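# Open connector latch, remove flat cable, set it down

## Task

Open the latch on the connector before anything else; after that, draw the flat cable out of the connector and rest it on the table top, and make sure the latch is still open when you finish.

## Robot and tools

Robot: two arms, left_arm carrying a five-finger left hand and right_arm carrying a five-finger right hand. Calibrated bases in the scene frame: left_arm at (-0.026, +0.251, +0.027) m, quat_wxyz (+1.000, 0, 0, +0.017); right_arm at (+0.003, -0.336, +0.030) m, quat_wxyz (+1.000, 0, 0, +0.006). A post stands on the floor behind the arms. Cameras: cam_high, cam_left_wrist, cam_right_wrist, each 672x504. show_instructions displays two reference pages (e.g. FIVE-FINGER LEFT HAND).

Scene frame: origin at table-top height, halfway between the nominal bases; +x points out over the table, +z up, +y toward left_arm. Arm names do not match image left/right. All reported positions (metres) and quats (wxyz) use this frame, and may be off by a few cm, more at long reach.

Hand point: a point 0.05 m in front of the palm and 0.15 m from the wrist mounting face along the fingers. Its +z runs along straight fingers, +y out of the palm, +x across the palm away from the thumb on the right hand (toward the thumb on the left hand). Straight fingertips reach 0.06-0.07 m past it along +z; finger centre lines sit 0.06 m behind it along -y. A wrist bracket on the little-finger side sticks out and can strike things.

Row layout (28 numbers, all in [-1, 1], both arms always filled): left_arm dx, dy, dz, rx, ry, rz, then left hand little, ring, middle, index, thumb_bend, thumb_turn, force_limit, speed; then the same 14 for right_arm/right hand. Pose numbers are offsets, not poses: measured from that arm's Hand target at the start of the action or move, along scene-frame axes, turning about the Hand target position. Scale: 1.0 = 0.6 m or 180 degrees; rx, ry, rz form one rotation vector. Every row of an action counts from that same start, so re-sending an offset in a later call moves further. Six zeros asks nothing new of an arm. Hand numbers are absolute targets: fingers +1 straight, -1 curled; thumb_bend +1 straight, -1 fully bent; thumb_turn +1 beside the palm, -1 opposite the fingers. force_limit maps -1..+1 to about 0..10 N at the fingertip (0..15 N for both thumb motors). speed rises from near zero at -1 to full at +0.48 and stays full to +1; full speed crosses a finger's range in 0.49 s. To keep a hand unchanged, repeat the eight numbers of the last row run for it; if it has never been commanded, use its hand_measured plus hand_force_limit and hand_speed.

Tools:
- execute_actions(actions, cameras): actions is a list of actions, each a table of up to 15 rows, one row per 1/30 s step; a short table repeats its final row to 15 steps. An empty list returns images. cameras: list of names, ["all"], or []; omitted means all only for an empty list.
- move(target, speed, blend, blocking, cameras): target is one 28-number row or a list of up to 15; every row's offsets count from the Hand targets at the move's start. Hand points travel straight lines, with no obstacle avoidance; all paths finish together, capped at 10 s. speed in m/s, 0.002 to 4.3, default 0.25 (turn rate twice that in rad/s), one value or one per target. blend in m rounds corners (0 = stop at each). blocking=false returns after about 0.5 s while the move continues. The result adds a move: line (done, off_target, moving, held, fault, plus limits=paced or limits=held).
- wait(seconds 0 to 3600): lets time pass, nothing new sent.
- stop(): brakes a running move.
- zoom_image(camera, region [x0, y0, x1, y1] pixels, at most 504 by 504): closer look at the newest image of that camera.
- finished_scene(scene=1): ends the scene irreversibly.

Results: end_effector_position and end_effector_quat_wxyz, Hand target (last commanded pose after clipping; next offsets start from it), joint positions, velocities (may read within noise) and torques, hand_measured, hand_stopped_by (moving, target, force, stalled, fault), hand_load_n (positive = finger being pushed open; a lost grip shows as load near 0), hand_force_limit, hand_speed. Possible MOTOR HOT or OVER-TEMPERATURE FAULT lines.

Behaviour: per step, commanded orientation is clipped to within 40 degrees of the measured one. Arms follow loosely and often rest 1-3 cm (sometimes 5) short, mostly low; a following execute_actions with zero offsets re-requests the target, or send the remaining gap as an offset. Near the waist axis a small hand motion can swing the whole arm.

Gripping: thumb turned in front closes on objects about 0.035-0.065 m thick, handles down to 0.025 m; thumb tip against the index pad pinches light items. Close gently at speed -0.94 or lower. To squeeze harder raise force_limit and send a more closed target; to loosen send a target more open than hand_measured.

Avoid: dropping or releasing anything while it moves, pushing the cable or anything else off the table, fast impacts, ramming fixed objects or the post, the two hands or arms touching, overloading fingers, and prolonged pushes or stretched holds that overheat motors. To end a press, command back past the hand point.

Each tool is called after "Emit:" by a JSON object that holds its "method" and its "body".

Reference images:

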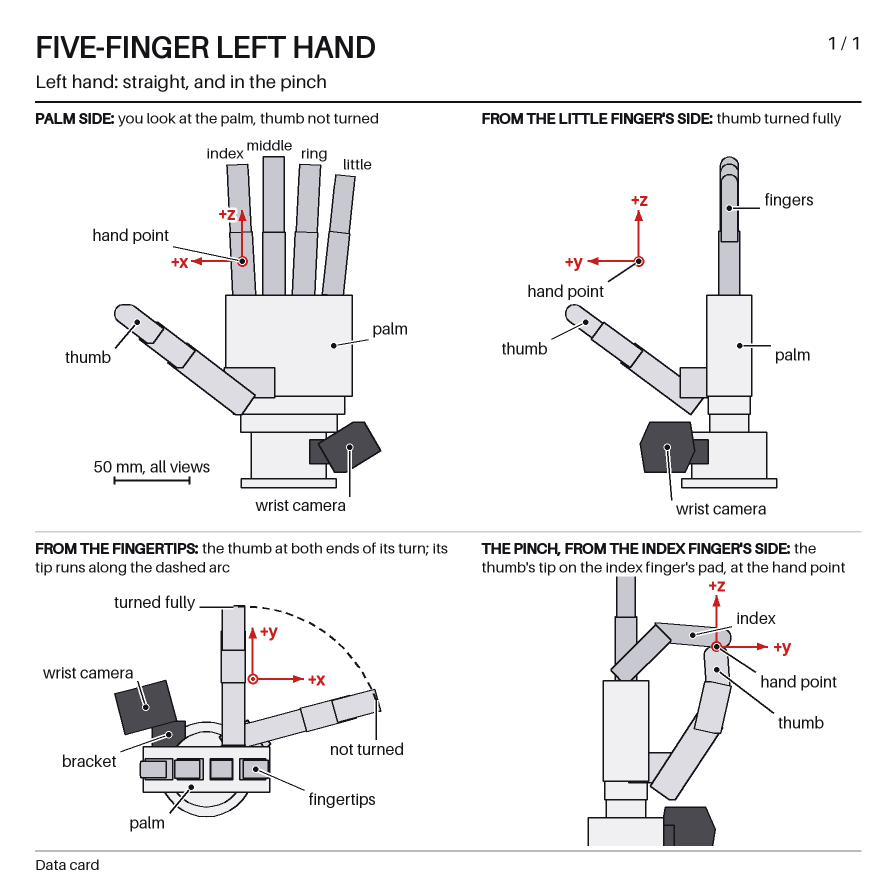

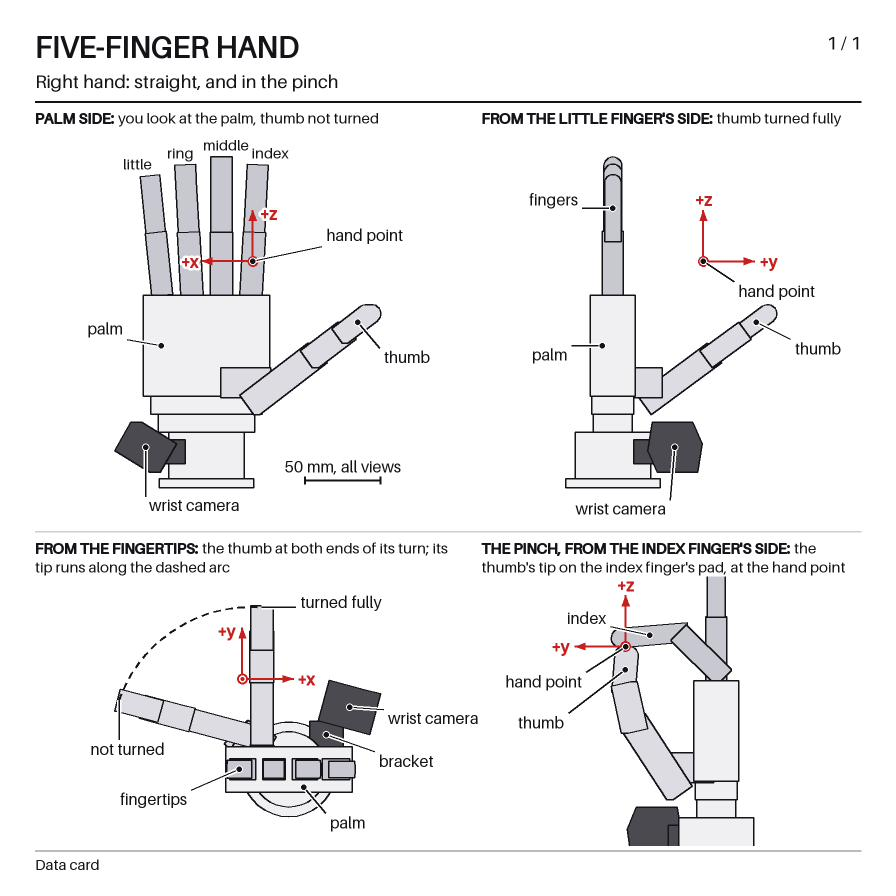

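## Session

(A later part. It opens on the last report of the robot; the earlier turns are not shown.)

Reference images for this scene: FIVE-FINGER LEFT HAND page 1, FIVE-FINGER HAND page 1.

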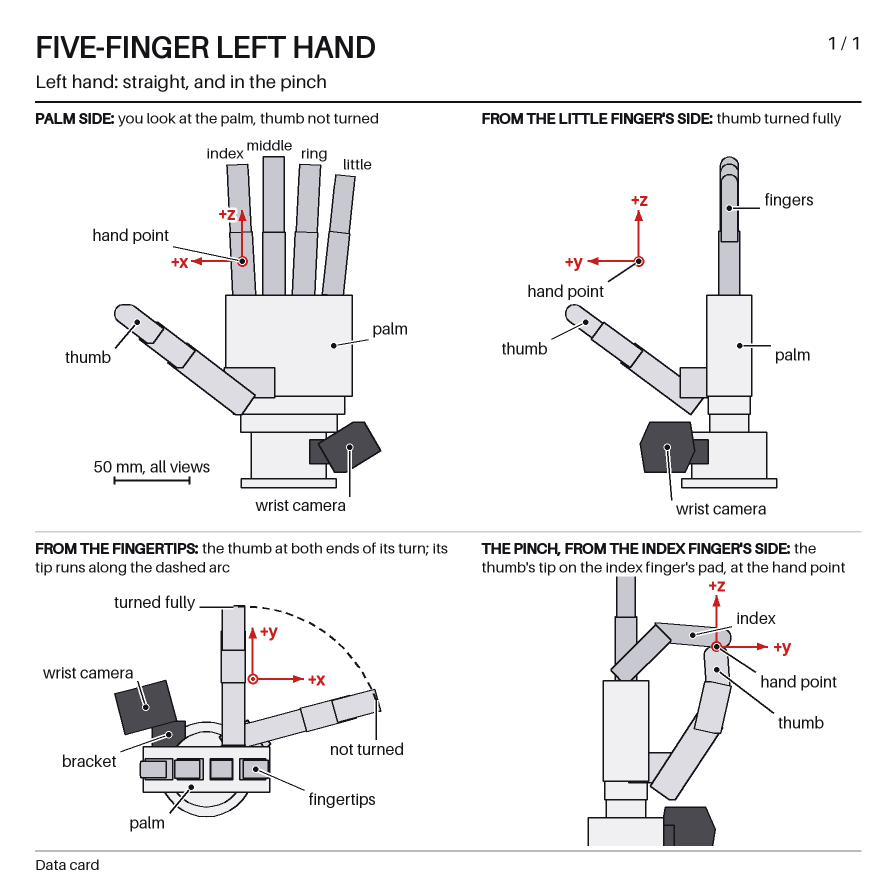

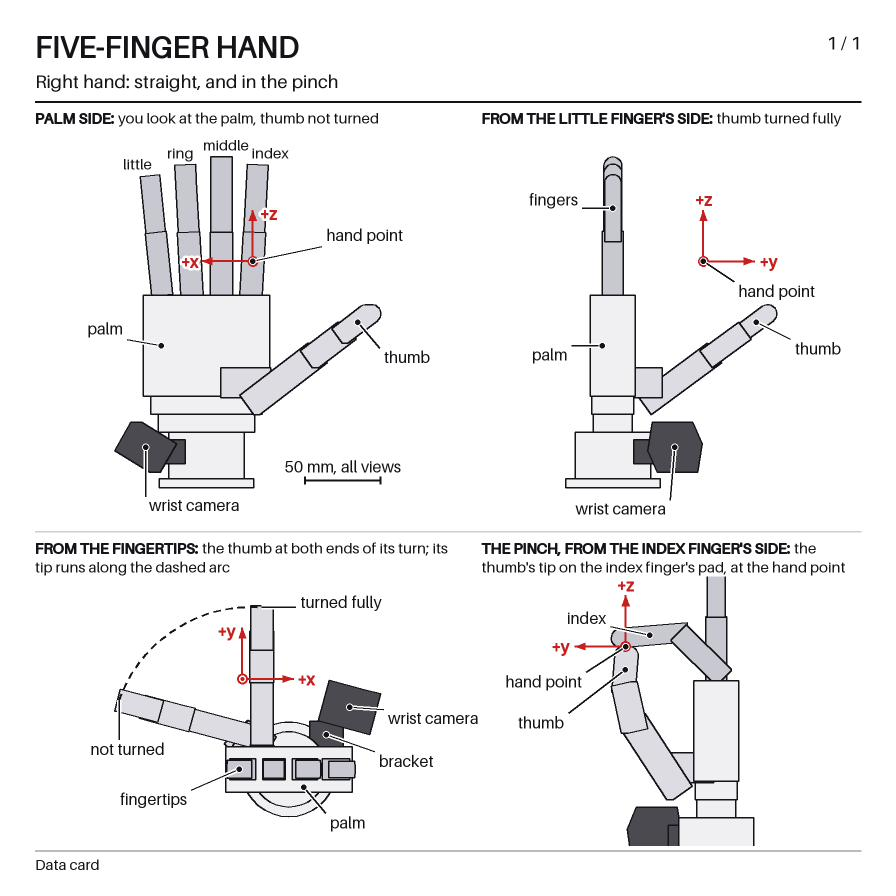

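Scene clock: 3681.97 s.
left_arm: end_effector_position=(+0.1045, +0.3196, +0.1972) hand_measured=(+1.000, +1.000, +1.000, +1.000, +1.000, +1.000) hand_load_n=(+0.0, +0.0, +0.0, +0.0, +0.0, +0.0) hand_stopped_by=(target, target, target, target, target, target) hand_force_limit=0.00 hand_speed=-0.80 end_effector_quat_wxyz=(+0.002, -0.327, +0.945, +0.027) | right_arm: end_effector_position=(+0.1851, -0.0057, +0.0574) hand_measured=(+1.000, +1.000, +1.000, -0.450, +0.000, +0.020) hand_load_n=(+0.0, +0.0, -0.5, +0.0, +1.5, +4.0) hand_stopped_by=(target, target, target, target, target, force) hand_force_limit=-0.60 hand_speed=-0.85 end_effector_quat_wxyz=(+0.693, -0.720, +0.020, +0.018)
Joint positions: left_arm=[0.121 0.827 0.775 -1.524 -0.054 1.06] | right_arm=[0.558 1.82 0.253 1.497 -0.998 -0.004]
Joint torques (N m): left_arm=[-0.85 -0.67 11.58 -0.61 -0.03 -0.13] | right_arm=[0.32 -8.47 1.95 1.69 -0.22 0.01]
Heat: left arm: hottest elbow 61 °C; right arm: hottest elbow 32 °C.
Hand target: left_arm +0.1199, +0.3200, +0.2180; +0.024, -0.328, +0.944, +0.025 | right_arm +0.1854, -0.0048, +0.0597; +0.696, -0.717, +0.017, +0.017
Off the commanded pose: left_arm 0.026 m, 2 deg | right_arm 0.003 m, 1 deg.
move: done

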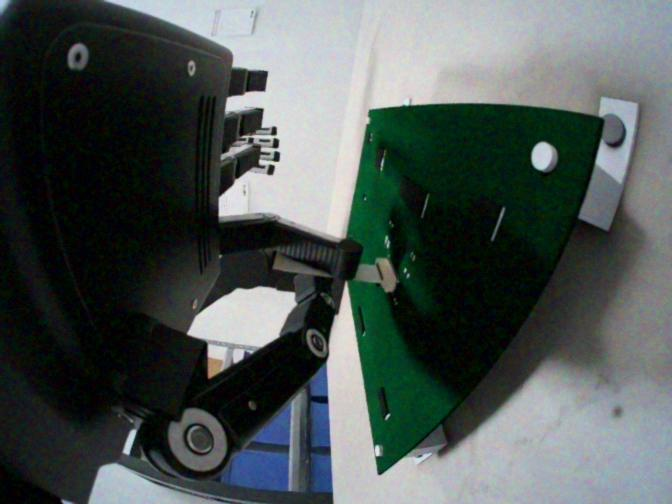

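Emit:
{"method": "move", "body": {"target": [0,0,0,0,0,0,1,1,1,1,1,1,0,-0.8, 0.0017,0.001,0.0066,0.0038,-0.0062,0,1,1,1,-0.45,0,-0.2,-0.6,-0.85], "speed": 0.02, "cameras": ["cam_right_wrist"]}}

Emit:
{"method": "zoom_image", "body": {"camera": "cam_right_wrist", "region": [240, 210, 420, 320]}}

Scene clock: 3686.40 s.
left_arm: end_effector_position=(+0.1045, +0.3196, +0.1972) hand_measured=(+1.000, +1.000, +1.000, +1.000, +1.000, +1.000) hand_load_n=(+0.0, +0.0, +0.0, +0.0, +0.0, +0.0) hand_stopped_by=(target, target, target, target, target, target) hand_force_limit=0.00 hand_speed=-0.80 end_effector_quat_wxyz=(+0.002, -0.327, +0.945, +0.027) | right_arm: end_effector_position=(+0.1857, -0.0053, +0.0592) hand_measured=(+1.000, +1.000, +1.000, -0.450, +0.000, +0.020) hand_load_n=(+0.0, +0.0, +0.0, +0.0, +1.5, +3.5) hand_stopped_by=(target, target, target, target, target, force) hand_force_limit=-0.60 hand_speed=-0.85 end_effector_quat_wxyz=(+0.696, -0.718, +0.017, +0.015)
Joint positions: left_arm=[0.121 0.827 0.775 -1.524 -0.054 1.06] | right_arm=[0.558 1.82 0.253 1.509 -0.998 -0.004]
Joint torques (N m): left_arm=[-0.85 -0.67 11.59 -0.62 -0.03 -0.14] | right_arm=[0.38 -8.94 1.83 1.87 -0.18 -0.02]
Heat: left arm: hottest elbow 61 °C; right arm: hottest elbow 32 °C.
Hand target: left_arm +0.1199, +0.3200, +0.2180; +0.024, -0.328, +0.944, +0.025 | right_arm +0.1864, -0.0042, +0.0637; +0.701, -0.713, +0.011, +0.010
Off the commanded pose: left_arm 0.026 m, 2 deg | right_arm 0.005 m, 1 deg.
move: done

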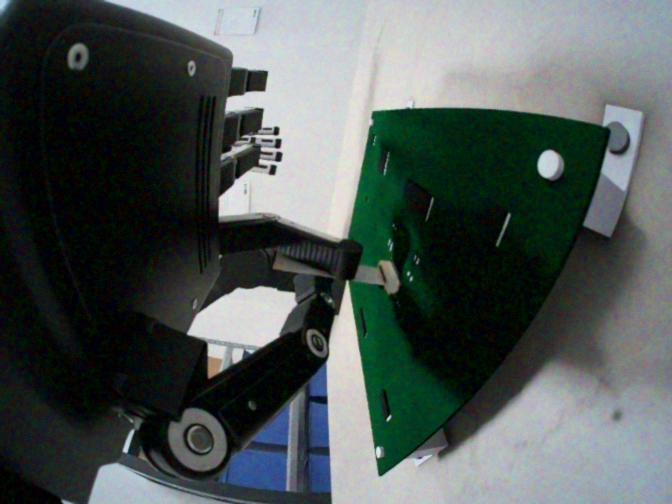

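Scaled by 2.800 from the camera's image (finer frame: 960x720).

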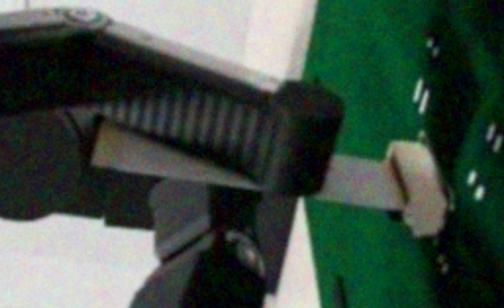

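Emit:
{"method": "move", "body": {"target": [0,0,0,0,0,0,1,1,1,1,1,1,0,-0.8, 0.0017,0.001,0.0080,0.0038,-0.0062,0,1,1,1,-0.45,0,-0.2,-0.6,-0.85], "speed": 0.02, "cameras": ["cam_right_wrist"]}}

Emit:
{"method": "zoom_image", "body": {"camera": "cam_right_wrist", "region": [240, 210, 420, 320]}}

Scene clock: 3691.83 s.
left_arm: end_effector_position=(+0.1045, +0.3196, +0.1972) hand_measured=(+1.000, +1.000, +1.000, +1.000, +1.000, +1.000) hand_load_n=(+0.0, +0.0, +0.0, +0.0, +0.0, +0.0) hand_stopped_by=(target, target, target, target, target, target) hand_force_limit=0.00 hand_speed=-0.80 end_effector_quat_wxyz=(+0.002, -0.327, +0.945, +0.027) | right_arm: end_effector_position=(+0.1866, -0.0047, +0.0615) hand_measured=(+1.000, +1.000, +1.000, -0.450, +0.000, +0.020) hand_load_n=(+0.0, +0.0, -0.5, +0.0, +2.5, +3.5) hand_stopped_by=(target, target, target, target, target, force) hand_force_limit=-0.60 hand_speed=-0.85 end_effector_quat_wxyz=(+0.699, -0.715, +0.012, +0.010)
Joint positions: left_arm=[0.121 0.827 0.775 -1.524 -0.054 1.06] | right_arm=[0.558 1.82 0.253 1.524 -0.998 -0.004]
Joint torques (N m): left_arm=[-0.85 -0.62 11.58 -0.61 -0.02 -0.14] | right_arm=[0.32 -9.76 1.63 1.96 -0.17 -0.02]
Heat: left arm: hottest elbow 61 °C; right arm: hottest elbow 32 °C.
Hand target: left_arm +0.1199, +0.3200, +0.2180; +0.024, -0.328, +0.944, +0.025 | right_arm +0.1874, -0.0036, +0.0685; +0.705, -0.709, +0.004, +0.003
Off the commanded pose: left_arm 0.026 m, 2 deg | right_arm 0.007 m, 2 deg.
move: done

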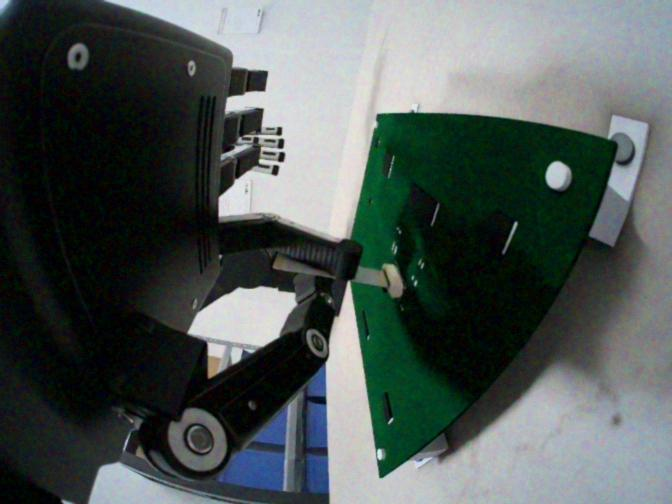

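Scaled by 2.800 from the camera's image (finer frame: 960x720).

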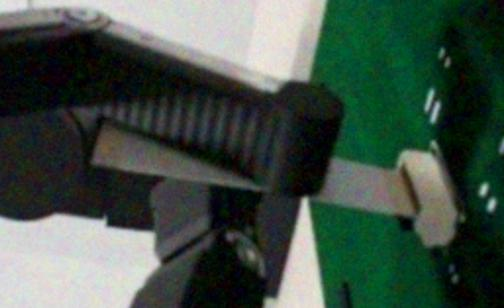

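Emit:
{"method": "move", "body": {"target": [0,0,0,0,0,0,1,1,1,1,1,1,0,-0.8, 0.001,0.001,0.0090,0.001,-0.002,0,1,1,1,-0.45,0,-0.2,-0.6,-0.85], "speed": 0.02, "cameras": ["cam_right_wrist"]}}

Emit:
{"method": "zoom_image", "body": {"camera": "cam_right_wrist", "region": [240, 210, 420, 320]}}

Scene clock: 3698.83 s.
left_arm: end_effector_position=(+0.1045, +0.3196, +0.1972) hand_measured=(+1.000, +1.000, +1.000, +1.000, +1.000, +1.000) hand_load_n=(+0.0, +0.0, +0.0, +0.0, +0.0, +0.0) hand_stopped_by=(target, target, target, target, target, target) hand_force_limit=0.00 hand_speed=-0.80 end_effector_quat_wxyz=(+0.002, -0.327, +0.945, +0.027) | right_arm: end_effector_position=(+0.1887, -0.0034, +0.0699) hand_measured=(+1.000, +1.000, +1.000, -0.450, +0.000, +0.020) hand_load_n=(+0.0, +0.0, +0.0, +0.0, +2.5, +3.5) hand_stopped_by=(target, target, target, target, target, force) hand_force_limit=-0.60 hand_speed=-0.85 end_effector_quat_wxyz=(+0.704, -0.710, +0.004, +0.002)
Joint positions: left_arm=[0.121 0.827 0.775 -1.524 -0.054 1.06] | right_arm=[0.558 1.792 0.253 1.524 -0.998 -0.004]
Joint torques (N m): left_arm=[-0.85 -0.67 11.59 -0.59 -0.03 -0.14] | right_arm=[0.38 -9.76 1.84 1.22 -0.11 -0.03]
Heat: left arm: hottest elbow 61 °C; right arm: hottest elbow 32 °C.
Hand target: left_arm +0.1199, +0.3200, +0.2180; +0.024, -0.328, +0.944, +0.025 | right_arm +0.1880, -0.0030, +0.0739; +0.706, -0.708, +0.001, +0.001
Off the commanded pose: left_arm 0.026 m, 2 deg | right_arm 0.004 m, 0 deg.
move: done

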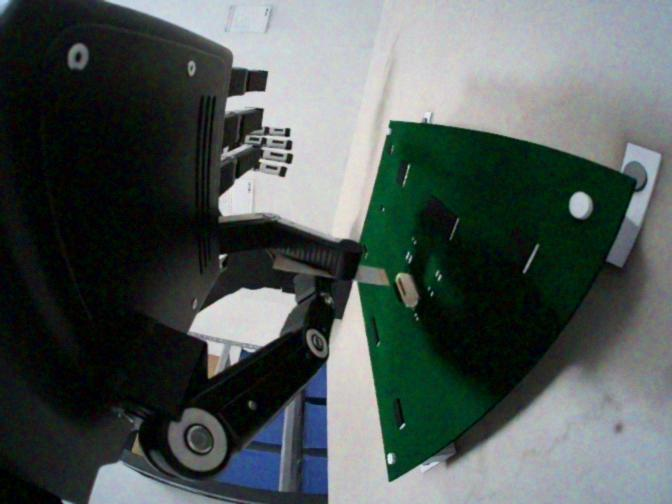

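Scaled by 2.800 from the camera's image (finer frame: 960x720).

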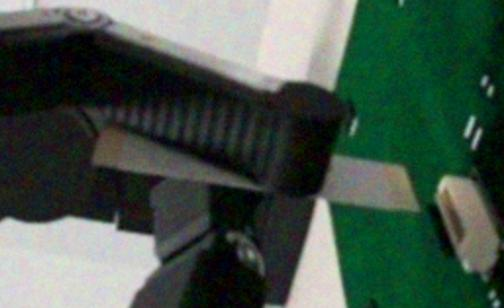

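Emit:
{"method": "move", "body": {"target": [0,0,0,0,0,0,1,1,1,1,1,1,0,-0.8, 0.0,0.0,0.1,0,0,0,1,1,1,-0.45,0,-0.2,-0.6,-0.85], "speed": 0.06, "cameras": ["cam_high","cam_right_wrist"]}}

Emit:
{"method": "zoom_image", "body": {"camera": "cam_right_wrist", "region": [240, 210, 480, 340]}}

Scene clock: 3756.97 s.
left_arm: end_effector_position=(+0.1045, +0.3196, +0.1972) hand_measured=(+1.000, +1.000, +1.000, +1.000, +1.000, +1.000) hand_load_n=(+0.0, +0.0, +0.0, +0.0, +0.0, +0.0) hand_stopped_by=(target, target, target, target, target, target) hand_force_limit=0.00 hand_speed=-0.80 end_effector_quat_wxyz=(+0.002, -0.327, +0.945, +0.027) | right_arm: end_effector_position=(+0.1877, -0.0038, +0.1306) hand_measured=(+1.000, +1.000, +1.000, -0.450, +0.000, +0.020) hand_load_n=(+0.0, +0.0, +0.0, +0.0, +2.0, +3.5) hand_stopped_by=(target, target, target, target, target, force) hand_force_limit=-0.60 hand_speed=-0.85 end_effector_quat_wxyz=(+0.705, -0.709, +0.005, +0.003)
Joint positions: left_arm=[0.121 0.827 0.775 -1.524 -0.054 1.06] | right_arm=[0.558 1.425 0.253 1.16 -0.998 0.001]
Joint torques (N m): left_arm=[-0.91 -0.73 11.59 -0.59 -0.02 -0.14] | right_arm=[0.32 -7.36 5.29 0.92 -0.1 -0.09]
Heat: left arm: hottest elbow 61 °C; right arm: hottest elbow 32 °C.
Hand target: left_arm +0.1199, +0.3200, +0.2180; +0.024, -0.328, +0.944, +0.025 | right_arm +0.1880, -0.0030, +0.1339; +0.706, -0.708, +0.001, +0.001
Off the commanded pose: left_arm 0.026 m, 2 deg | right_arm 0.003 m, 0 deg.
move: done

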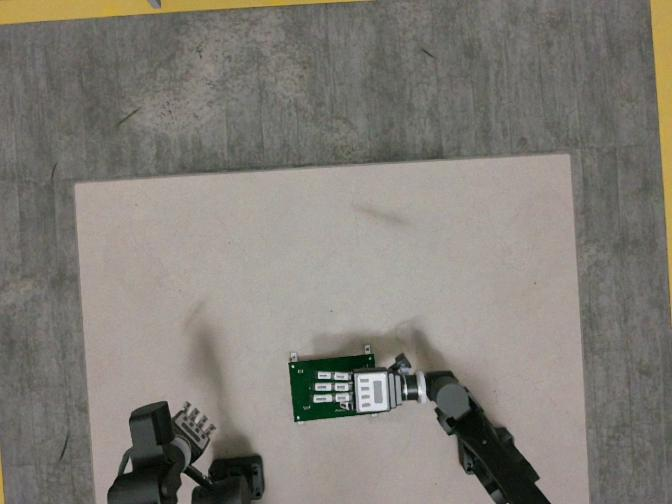

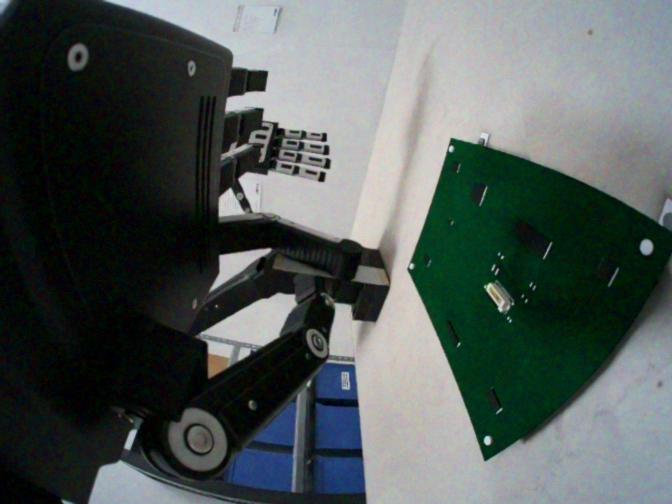

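Scaled by 2.100 from the camera's image (finer frame: 960x720).

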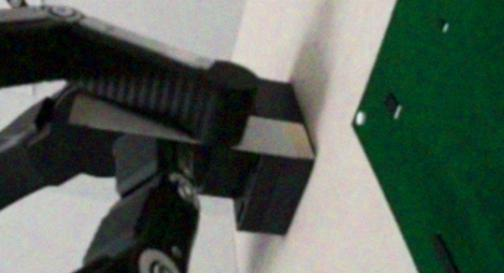

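Emit:
{"method": "zoom_image", "body": {"camera": "cam_right_wrist", "region": [475, 270, 530, 325]}}

Scaled by 9.164 from the camera's image (finer frame: 960x720).

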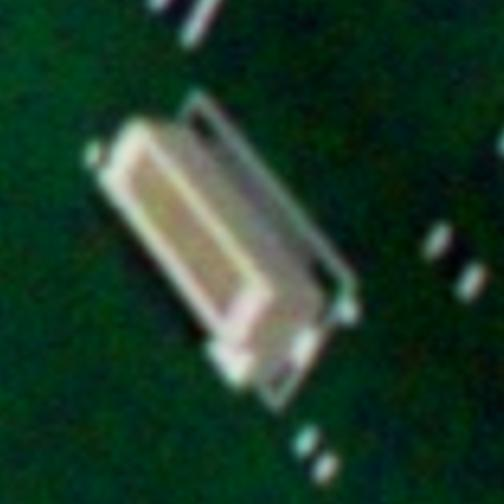

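Emit:
{"method": "move", "body": {"target": [0,0,0,0,0,0,1,1,1,1,1,1,0,-0.8, 0.28,-0.03,0.0,0,0,0,1,1,1,-0.45,0,-0.2,-0.6,-0.85], "speed": 0.1, "cameras": ["cam_high","cam_right_wrist"]}}

Emit:
{"method": "zoom_image", "body": {"camera": "cam_high", "region": [335, 380, 360, 405]}}

Scene clock: 3769.43 s.
left_arm: end_effector_position=(+0.1045, +0.3196, +0.1972) hand_measured=(+1.000, +1.000, +1.000, +1.000, +1.000, +1.000) hand_load_n=(+0.0, +0.0, +0.0, +0.0, +0.0, +0.0) hand_stopped_by=(target, target, target, target, target, target) hand_force_limit=0.00 hand_speed=-0.80 end_effector_quat_wxyz=(+0.002, -0.327, +0.945, +0.027) | right_arm: end_effector_position=(+0.3408, -0.0213, +0.1297) hand_measured=(+1.000, +1.000, +1.000, -0.450, +0.000, +0.020) hand_load_n=(+0.0, +0.0, +0.0, +0.0, +2.5, +3.5) hand_stopped_by=(target, target, target, target, target, force) hand_force_limit=-0.60 hand_speed=-0.85 end_effector_quat_wxyz=(+0.705, -0.710, +0.005, +0.011)
Joint positions: left_arm=[0.121 0.827 0.775 -1.524 -0.054 1.06] | right_arm=[0.304 1.691 0.618 1.049 -1.264 0.001]
Joint torques (N m): left_arm=[-0.91 -0.73 11.56 -0.61 -0.03 -0.14] | right_arm=[-0.62 -10.23 8.53 0.87 -0.17 -0.13]
Heat: left arm: hottest elbow 61 °C; right arm: hottest elbow 32 °C.
Hand target: left_arm +0.1199, +0.3200, +0.2180; +0.024, -0.328, +0.944, +0.025 | right_arm +0.3561, -0.0210, +0.1339; +0.706, -0.708, +0.001, +0.001
Off the commanded pose: left_arm 0.026 m, 2 deg | right_arm 0.016 m, 1 deg.
move: off_target (right_arm)

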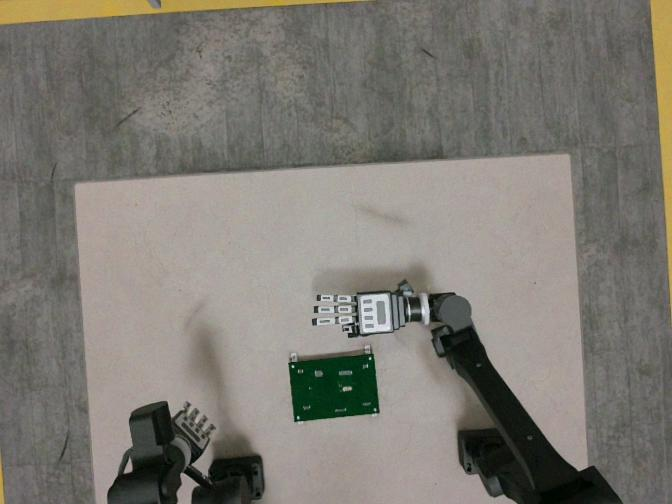

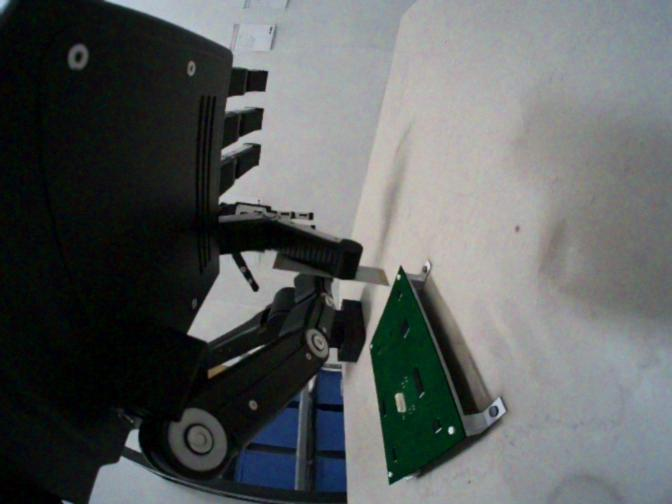

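Scaled by 20.160 from the camera's image (finer frame: 960x720).

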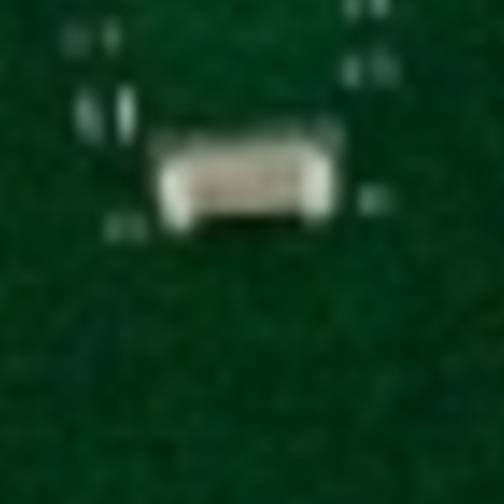

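Emit:
{"method": "zoom_image", "body": {"camera": "cam_high", "region": [341, 384, 355, 396]}}

Emit:
{"method": "zoom_image", "body": {"camera": "cam_right_wrist", "region": [375, 380, 425, 425]}}

Scaled by 36.000 from the camera's image (finer frame: 960x720).

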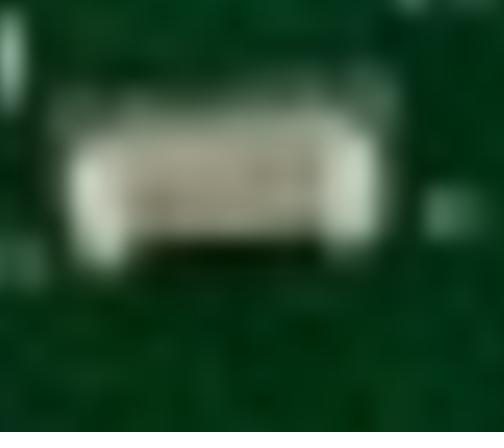

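Scaled by 10.080 from the camera's image (finer frame: 960x720).

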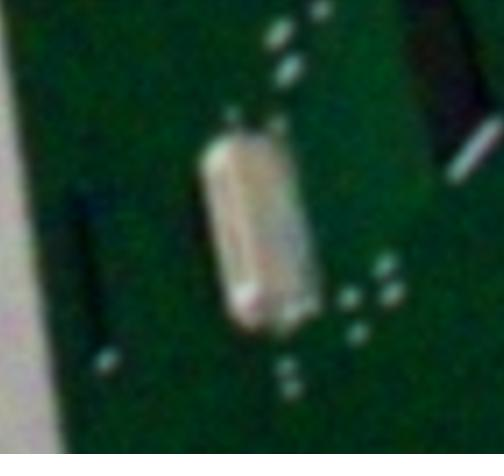

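Emit:
{"method": "move", "body": {"target": [0,0,0,0,0,0,1,1,1,1,1,1,0,-0.8, -0.012,0.0,-0.14,0,0,0,1,1,1,-0.45,0,-0.2,-0.6,-0.85], "speed": 0.08, "cameras": ["cam_high","cam_right_wrist"]}}

Emit:
{"method": "zoom_image", "body": {"camera": "cam_right_wrist", "region": [240, 210, 480, 340]}}

Scene clock: 3826.70 s.
left_arm: end_effector_position=(+0.1045, +0.3196, +0.1972) hand_measured=(+1.000, +1.000, +1.000, +1.000, +1.000, +1.000) hand_load_n=(+0.0, +0.0, +0.0, +0.0, +0.0, +0.0) hand_stopped_by=(target, target, target, target, target, target) hand_force_limit=0.00 hand_speed=-0.80 end_effector_quat_wxyz=(+0.002, -0.327, +0.945, +0.027) | right_arm: end_effector_position=(+0.3394, -0.0222, +0.0479) hand_measured=(+1.000, +1.000, +1.000, -0.450, +0.000, +0.020) hand_load_n=(+0.0, +0.0, +0.0, +0.0, +2.5, +3.5) hand_stopped_by=(target, target, target, target, target, force) hand_force_limit=-0.60 hand_speed=-0.85 end_effector_quat_wxyz=(+0.703, -0.711, +0.006, +0.010)
Joint positions: left_arm=[0.121 0.827 0.775 -1.524 -0.054 1.06] | right_arm=[0.304 1.959 0.618 1.301 -1.261 -0.016]
Joint torques (N m): left_arm=[-0.85 -0.67 11.56 -0.61 -0.03 -0.14] | right_arm=[0.03 -11.99 5.23 1.72 -0.06 0]
Heat: left arm: hottest elbow 62 °C; right arm: hottest elbow 35 °C.
Hand target: left_arm +0.1199, +0.3200, +0.2180; +0.024, -0.328, +0.944, +0.025 | right_arm +0.3488, -0.0210, +0.0500; +0.706, -0.708, +0.001, +0.001
Off the commanded pose: left_arm 0.026 m, 2 deg | right_arm 0.010 m, 1 deg.
move: done

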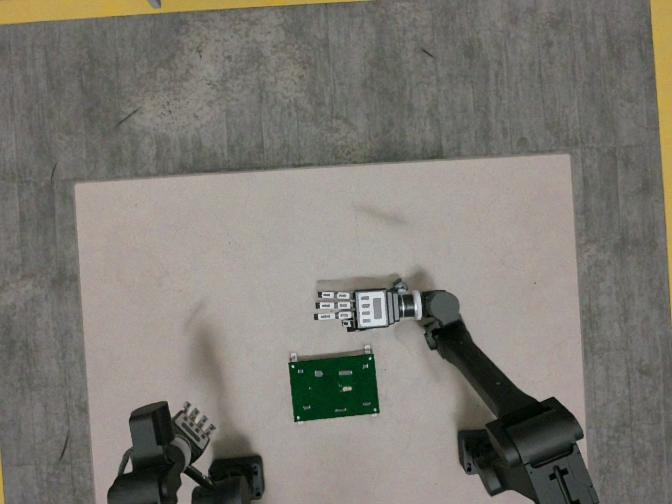

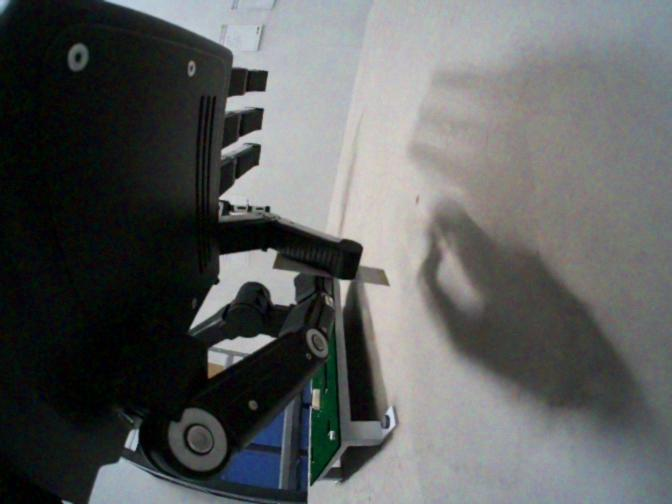

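Scaled by 2.100 from the camera's image (finer frame: 960x720).

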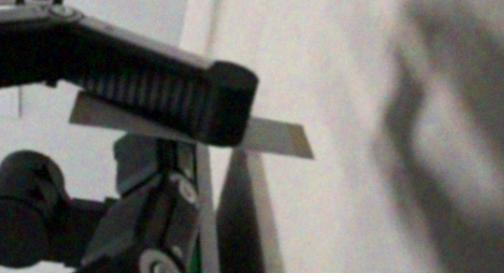

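Emit:
{"method": "execute_actions", "body": {"actions": []}}

Emit:
{"method": "zoom_image", "body": {"camera": "cam_right_wrist", "region": [240, 210, 480, 340]}}

Scene clock: 3854.00 s.
left_arm: end_effector_position=(+0.1045, +0.3196, +0.1972) hand_measured=(+1.000, +1.000, +1.000, +1.000, +1.000, +1.000) hand_load_n=(+0.0, +0.0, +0.0, +0.0, -0.5, +0.0) hand_stopped_by=(target, target, target, target, target, target) hand_force_limit=0.00 hand_speed=-0.80 end_effector_quat_wxyz=(+0.002, -0.327, +0.945, +0.027) | right_arm: end_effector_position=(+0.3394, -0.0222, +0.0479) hand_measured=(+1.000, +1.000, +1.000, -0.450, +0.000, +0.020) hand_load_n=(+0.0, +0.0, +0.0, +0.0, +2.5, +3.5) hand_stopped_by=(target, target, target, target, target, force) hand_force_limit=-0.60 hand_speed=-0.85 end_effector_quat_wxyz=(+0.703, -0.711, +0.006, +0.010)
Joint positions: left_arm=[0.121 0.827 0.775 -1.524 -0.054 1.06] | right_arm=[0.304 1.959 0.618 1.301 -1.261 -0.016]
Joint velocities: within noise
Joint torques (N m): left_arm=[-0.91 -0.67 11.56 -0.64 -0.02 -0.13] | right_arm=[-0.26 -11.75 5.19 1.76 -0.05 0.01]
Heat: left arm: hottest elbow 62 °C; right arm: hottest elbow 34 °C.
Hand target: left_arm +0.1199, +0.3200, +0.2180; +0.024, -0.328, +0.944, +0.025 | right_arm +0.3488, -0.0210, +0.0499; +0.706, -0.708, +0.001, +0.001
Off the commanded pose: left_arm 0.026 m, 2 deg | right_arm 0.010 m, 1 deg.

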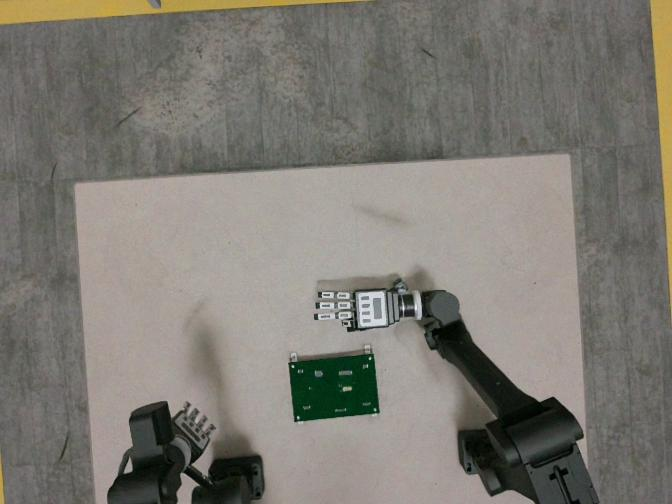

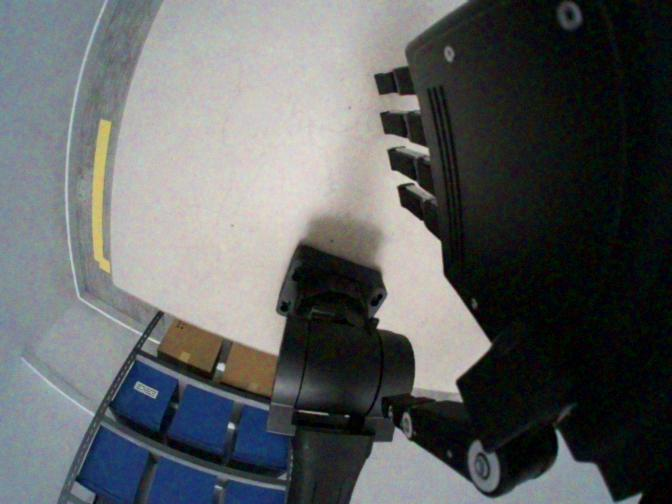

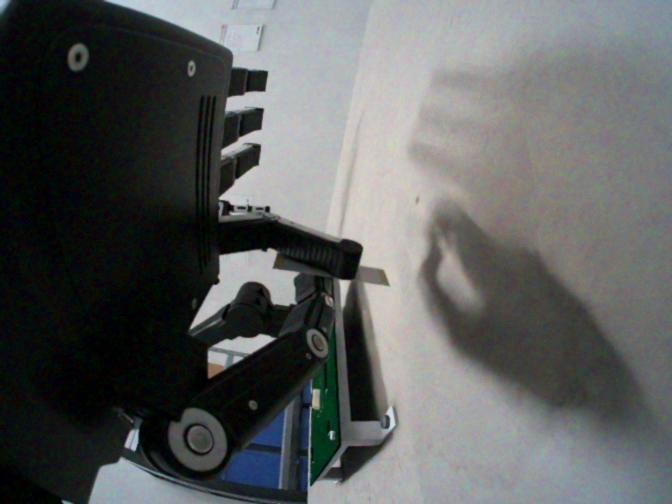

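Scaled by 2.100 from the camera's image (finer frame: 960x720).

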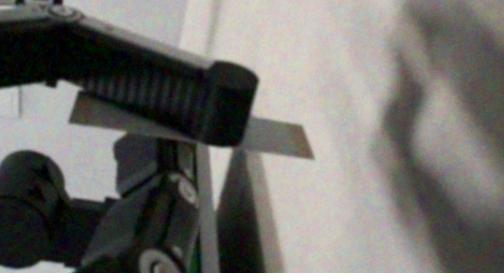

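Emit:
{"method": "move", "body": {"target": [[0,0,0,0,0,0,1,1,1,1,1,1,0,-0.8,0.075,0,0.01,0,0,0,1,1,1,-0.45,0,-0.2,-0.6,-0.85]], "speed": 0.08, "cameras": ["all"]}}

Emit:
{"method": "zoom_image", "body": {"camera": "cam_right_wrist", "region": [240, 210, 480, 340]}}

Scene clock: 3867.50 s.
left_arm: end_effector_position=(+0.1045, +0.3196, +0.1972) hand_measured=(+1.000, +1.000, +1.000, +1.000, +1.000, +1.000) hand_load_n=(+0.0, +0.0, +0.0, +0.0, +0.0, +0.0) hand_stopped_by=(target, target, target, target, target, target) hand_force_limit=0.00 hand_speed=-0.80 end_effector_quat_wxyz=(+0.002, -0.327, +0.945, +0.027) | right_arm: end_effector_position=(+0.3818, -0.0191, +0.0562) hand_measured=(+1.000, +1.000, +1.000, -0.450, +0.000, +0.020) hand_load_n=(+0.0, -0.5, +0.0, +0.0, +2.0, +3.5) hand_stopped_by=(target, target, target, target, target, force) hand_force_limit=-0.60 hand_speed=-0.85 end_effector_quat_wxyz=(+0.706, -0.709, -0.002, +0.005)
Joint positions: left_arm=[0.121 0.827 0.775 -1.524 -0.054 1.06] | right_arm=[0.279 1.979 0.732 1.231 -1.289 -0.012]
Joint torques (N m): left_arm=[-0.85 -0.67 11.58 -0.64 -0.02 -0.15] | right_arm=[-0.56 -12.45 6.48 0.81 -0.15 -0.01]
Heat: left arm: hottest elbow 62 °C; right arm: hottest elbow 34 °C.
Hand target: left_arm +0.1199, +0.3200, +0.2180; +0.024, -0.328, +0.944, +0.025 | right_arm +0.3936, -0.0210, +0.0559; +0.706, -0.708, +0.002, +0.002
Off the commanded pose: left_arm 0.026 m, 2 deg | right_arm 0.012 m, 1 deg.
move: off_target (right_arm)

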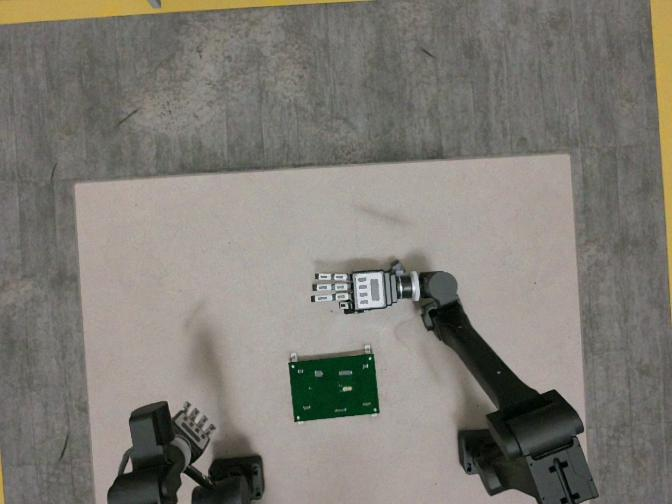

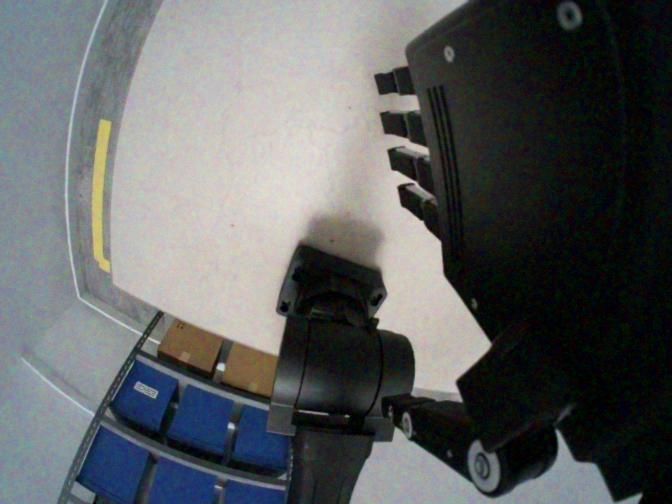

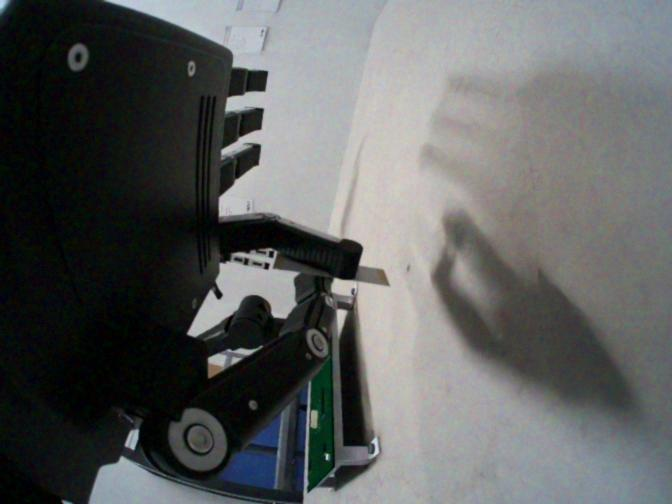

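Scaled by 2.100 from the camera's image (finer frame: 960x720).

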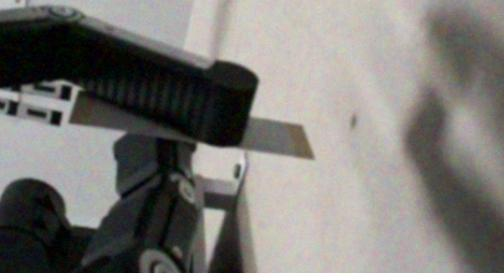

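Emit:
{"method": "move", "body": {"target": [[0,0,0,0,0,0,1,1,1,1,1,1,0,-0.8,0,0,-0.03,0,0,0,1,1,1,-0.45,0,-0.2,-0.6,-0.85]], "speed": 0.04, "cameras": ["cam_right_wrist"]}}

Emit:
{"method": "zoom_image", "body": {"camera": "cam_right_wrist", "region": [240, 210, 480, 340]}}

Scene clock: 3872.47 s.
left_arm: end_effector_position=(+0.1045, +0.3196, +0.1972) hand_measured=(+1.000, +1.000, +1.000, +1.000, +1.000, +1.000) hand_load_n=(+0.0, -0.5, +0.0, +0.0, +0.0, +0.0) hand_stopped_by=(target, target, target, target, target, target) hand_force_limit=0.00 hand_speed=-0.80 end_effector_quat_wxyz=(+0.002, -0.327, +0.945, +0.027) | right_arm: end_effector_position=(+0.3796, -0.0198, +0.0354) hand_measured=(+1.000, +1.000, +1.000, -0.450, +0.000, +0.020) hand_load_n=(+0.0, +0.0, +0.0, +0.0, +2.5, +3.5) hand_stopped_by=(target, target, target, target, target, force) hand_force_limit=-0.60 hand_speed=-0.85 end_effector_quat_wxyz=(+0.702, -0.712, +0.009, +0.016)
Joint positions: left_arm=[0.121 0.827 0.775 -1.524 -0.054 1.06] | right_arm=[0.279 2.034 0.739 1.247 -1.29 -0.012]
Joint torques (N m): left_arm=[-0.85 -0.62 11.56 -0.61 -0.03 -0.14] | right_arm=[-0.73 -13.16 6.05 1.72 -0.17 -0.05]
Heat: left arm: hottest elbow 62 °C; right arm: hottest elbow 34 °C.
Hand target: left_arm +0.1199, +0.3200, +0.2180; +0.024, -0.328, +0.944, +0.025 | right_arm +0.3937, -0.0210, +0.0378; +0.706, -0.708, +0.001, +0.002
Off the commanded pose: left_arm 0.026 m, 2 deg | right_arm 0.014 m, 2 deg.
move: off_target (right_arm)

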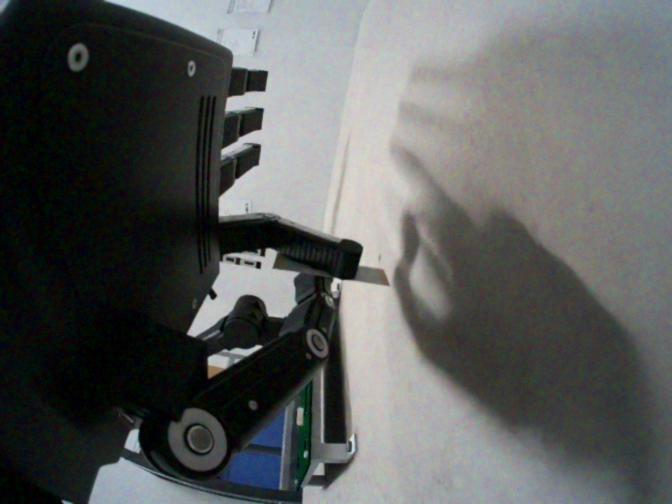

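Scaled by 2.100 from the camera's image (finer frame: 960x720).

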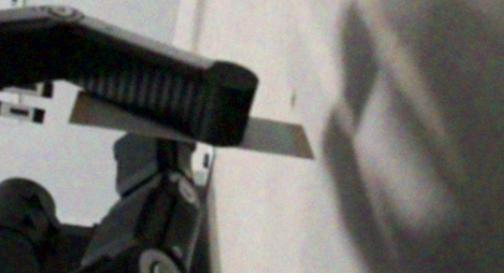

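Emit:
{"method": "move", "body": {"target": [[0,0,0,0,0,0,1,1,1,1,1,1,0,-0.8,0,0,-0.01,0,0,0,1,1,1,-0.45,0,-0.2,-0.6,-0.85]], "speed": 0.02, "cameras": ["cam_right_wrist"]}}

Emit:
{"method": "zoom_image", "body": {"camera": "cam_right_wrist", "region": [330, 220, 450, 320]}}

Scene clock: 3882.37 s.
left_arm: end_effector_position=(+0.1045, +0.3196, +0.1972) hand_measured=(+1.000, +1.000, +1.000, +1.000, +1.000, +1.000) hand_load_n=(+0.0, +0.0, +0.0, +0.0, +0.0, +0.0) hand_stopped_by=(target, target, target, target, target, target) hand_force_limit=0.00 hand_speed=-0.80 end_effector_quat_wxyz=(+0.002, -0.327, +0.945, +0.027) | right_arm: end_effector_position=(+0.3802, -0.0196, +0.0301) hand_measured=(+1.000, +1.000, +1.000, -0.450, +0.000, +0.020) hand_load_n=(+0.0, +0.0, +0.0, +0.0, +2.5, +3.5) hand_stopped_by=(target, target, target, target, target, force) hand_force_limit=-0.60 hand_speed=-0.85 end_effector_quat_wxyz=(+0.702, -0.712, +0.008, +0.015)
Joint positions: left_arm=[0.121 0.827 0.775 -1.524 -0.054 1.06] | right_arm=[0.279 2.052 0.743 1.262 -1.29 -0.012]
Joint torques (N m): left_arm=[-0.85 -0.67 11.59 -0.62 -0.03 -0.14] | right_arm=[-0.5 -13.1 5.93 1.65 -0.18 -0.07]
Heat: left arm: hottest elbow 62 °C; right arm: hottest elbow 34 °C.
Hand target: left_arm +0.1199, +0.3200, +0.2180; +0.024, -0.328, +0.944, +0.025 | right_arm +0.3938, -0.0209, +0.0319; +0.706, -0.708, +0.001, +0.001
Off the commanded pose: left_arm 0.026 m, 2 deg | right_arm 0.014 m, 2 deg.
move: off_target (right_arm)

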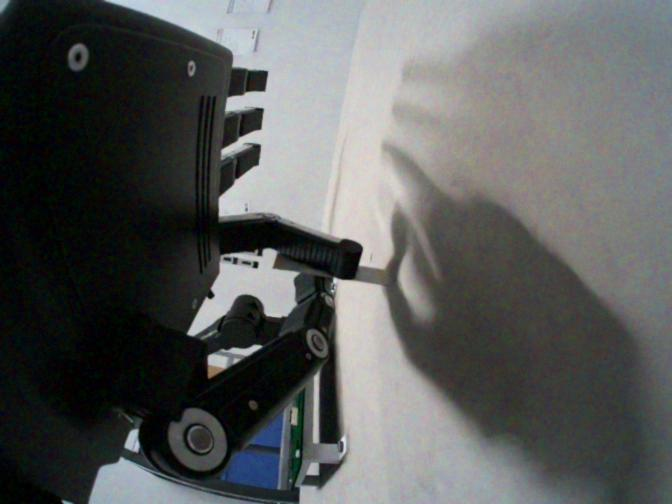

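Scaled by 4.200 from the camera's image (finer frame: 960x720).

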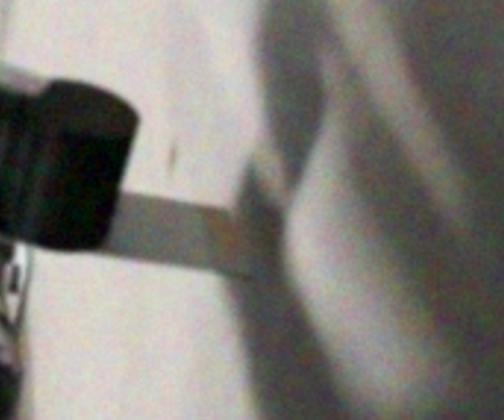

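Emit:
{"method": "move", "body": {"target": [[0,0,0,0,0,0,1,1,1,1,1,1,0,-0.8,0,0,-0.006,0,0,0,1,1,1,-0.45,0,-0.2,-0.6,-0.85]], "speed": 0.02, "cameras": ["cam_right_wrist"]}}

Emit:
{"method": "zoom_image", "body": {"camera": "cam_right_wrist", "region": [330, 220, 450, 320]}}

Scene clock: 3888.20 s.
left_arm: end_effector_position=(+0.1045, +0.3196, +0.1972) hand_measured=(+1.000, +1.000, +1.000, +1.000, +1.000, +1.000) hand_load_n=(+0.0, +0.0, +0.0, +0.0, +0.0, +0.0) hand_stopped_by=(target, target, target, target, target, target) hand_force_limit=0.00 hand_speed=-0.80 end_effector_quat_wxyz=(+0.002, -0.327, +0.945, +0.027) | right_arm: end_effector_position=(+0.3810, -0.0193, +0.0285) hand_measured=(+1.000, +1.000, +1.000, -0.450, +0.000, +0.020) hand_load_n=(+0.0, +0.0, -0.5, +0.0, +2.0, +3.5) hand_stopped_by=(target, target, target, target, target, force) hand_force_limit=-0.60 hand_speed=-0.85 end_effector_quat_wxyz=(+0.703, -0.711, +0.006, +0.014)
Joint positions: left_arm=[0.121 0.827 0.775 -1.524 -0.054 1.06] | right_arm=[0.279 2.059 0.746 1.272 -1.29 -0.011]
Joint torques (N m): left_arm=[-0.91 -0.67 11.59 -0.62 -0.03 -0.14] | right_arm=[-0.79 -12.57 5.81 1.66 -0.13 -0.05]
Heat: left arm: hottest elbow 62 °C; right arm: hottest elbow 34 °C.
Hand target: left_arm +0.1199, +0.3200, +0.2180; +0.024, -0.328, +0.944, +0.025 | right_arm +0.3937, -0.0210, +0.0282; +0.706, -0.708, +0.001, +0.001
Off the commanded pose: left_arm 0.026 m, 2 deg | right_arm 0.013 m, 2 deg.
move: off_target (right_arm)

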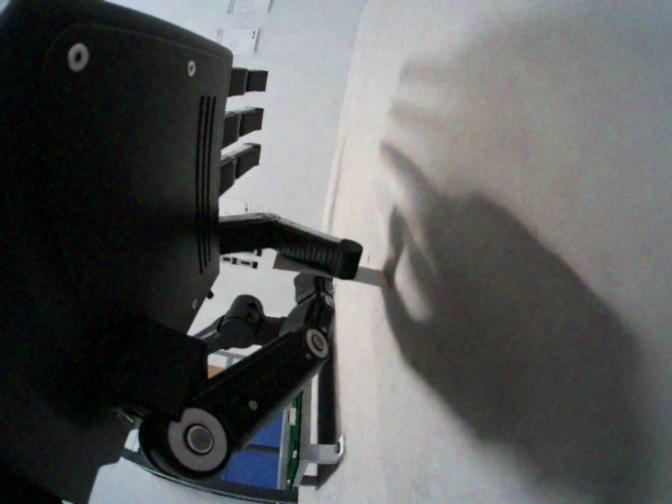

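Scaled by 4.200 from the camera's image (finer frame: 960x720).

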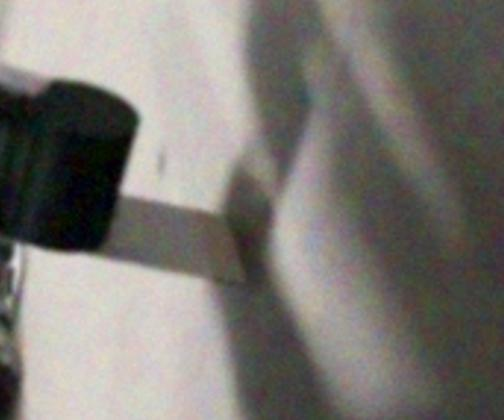

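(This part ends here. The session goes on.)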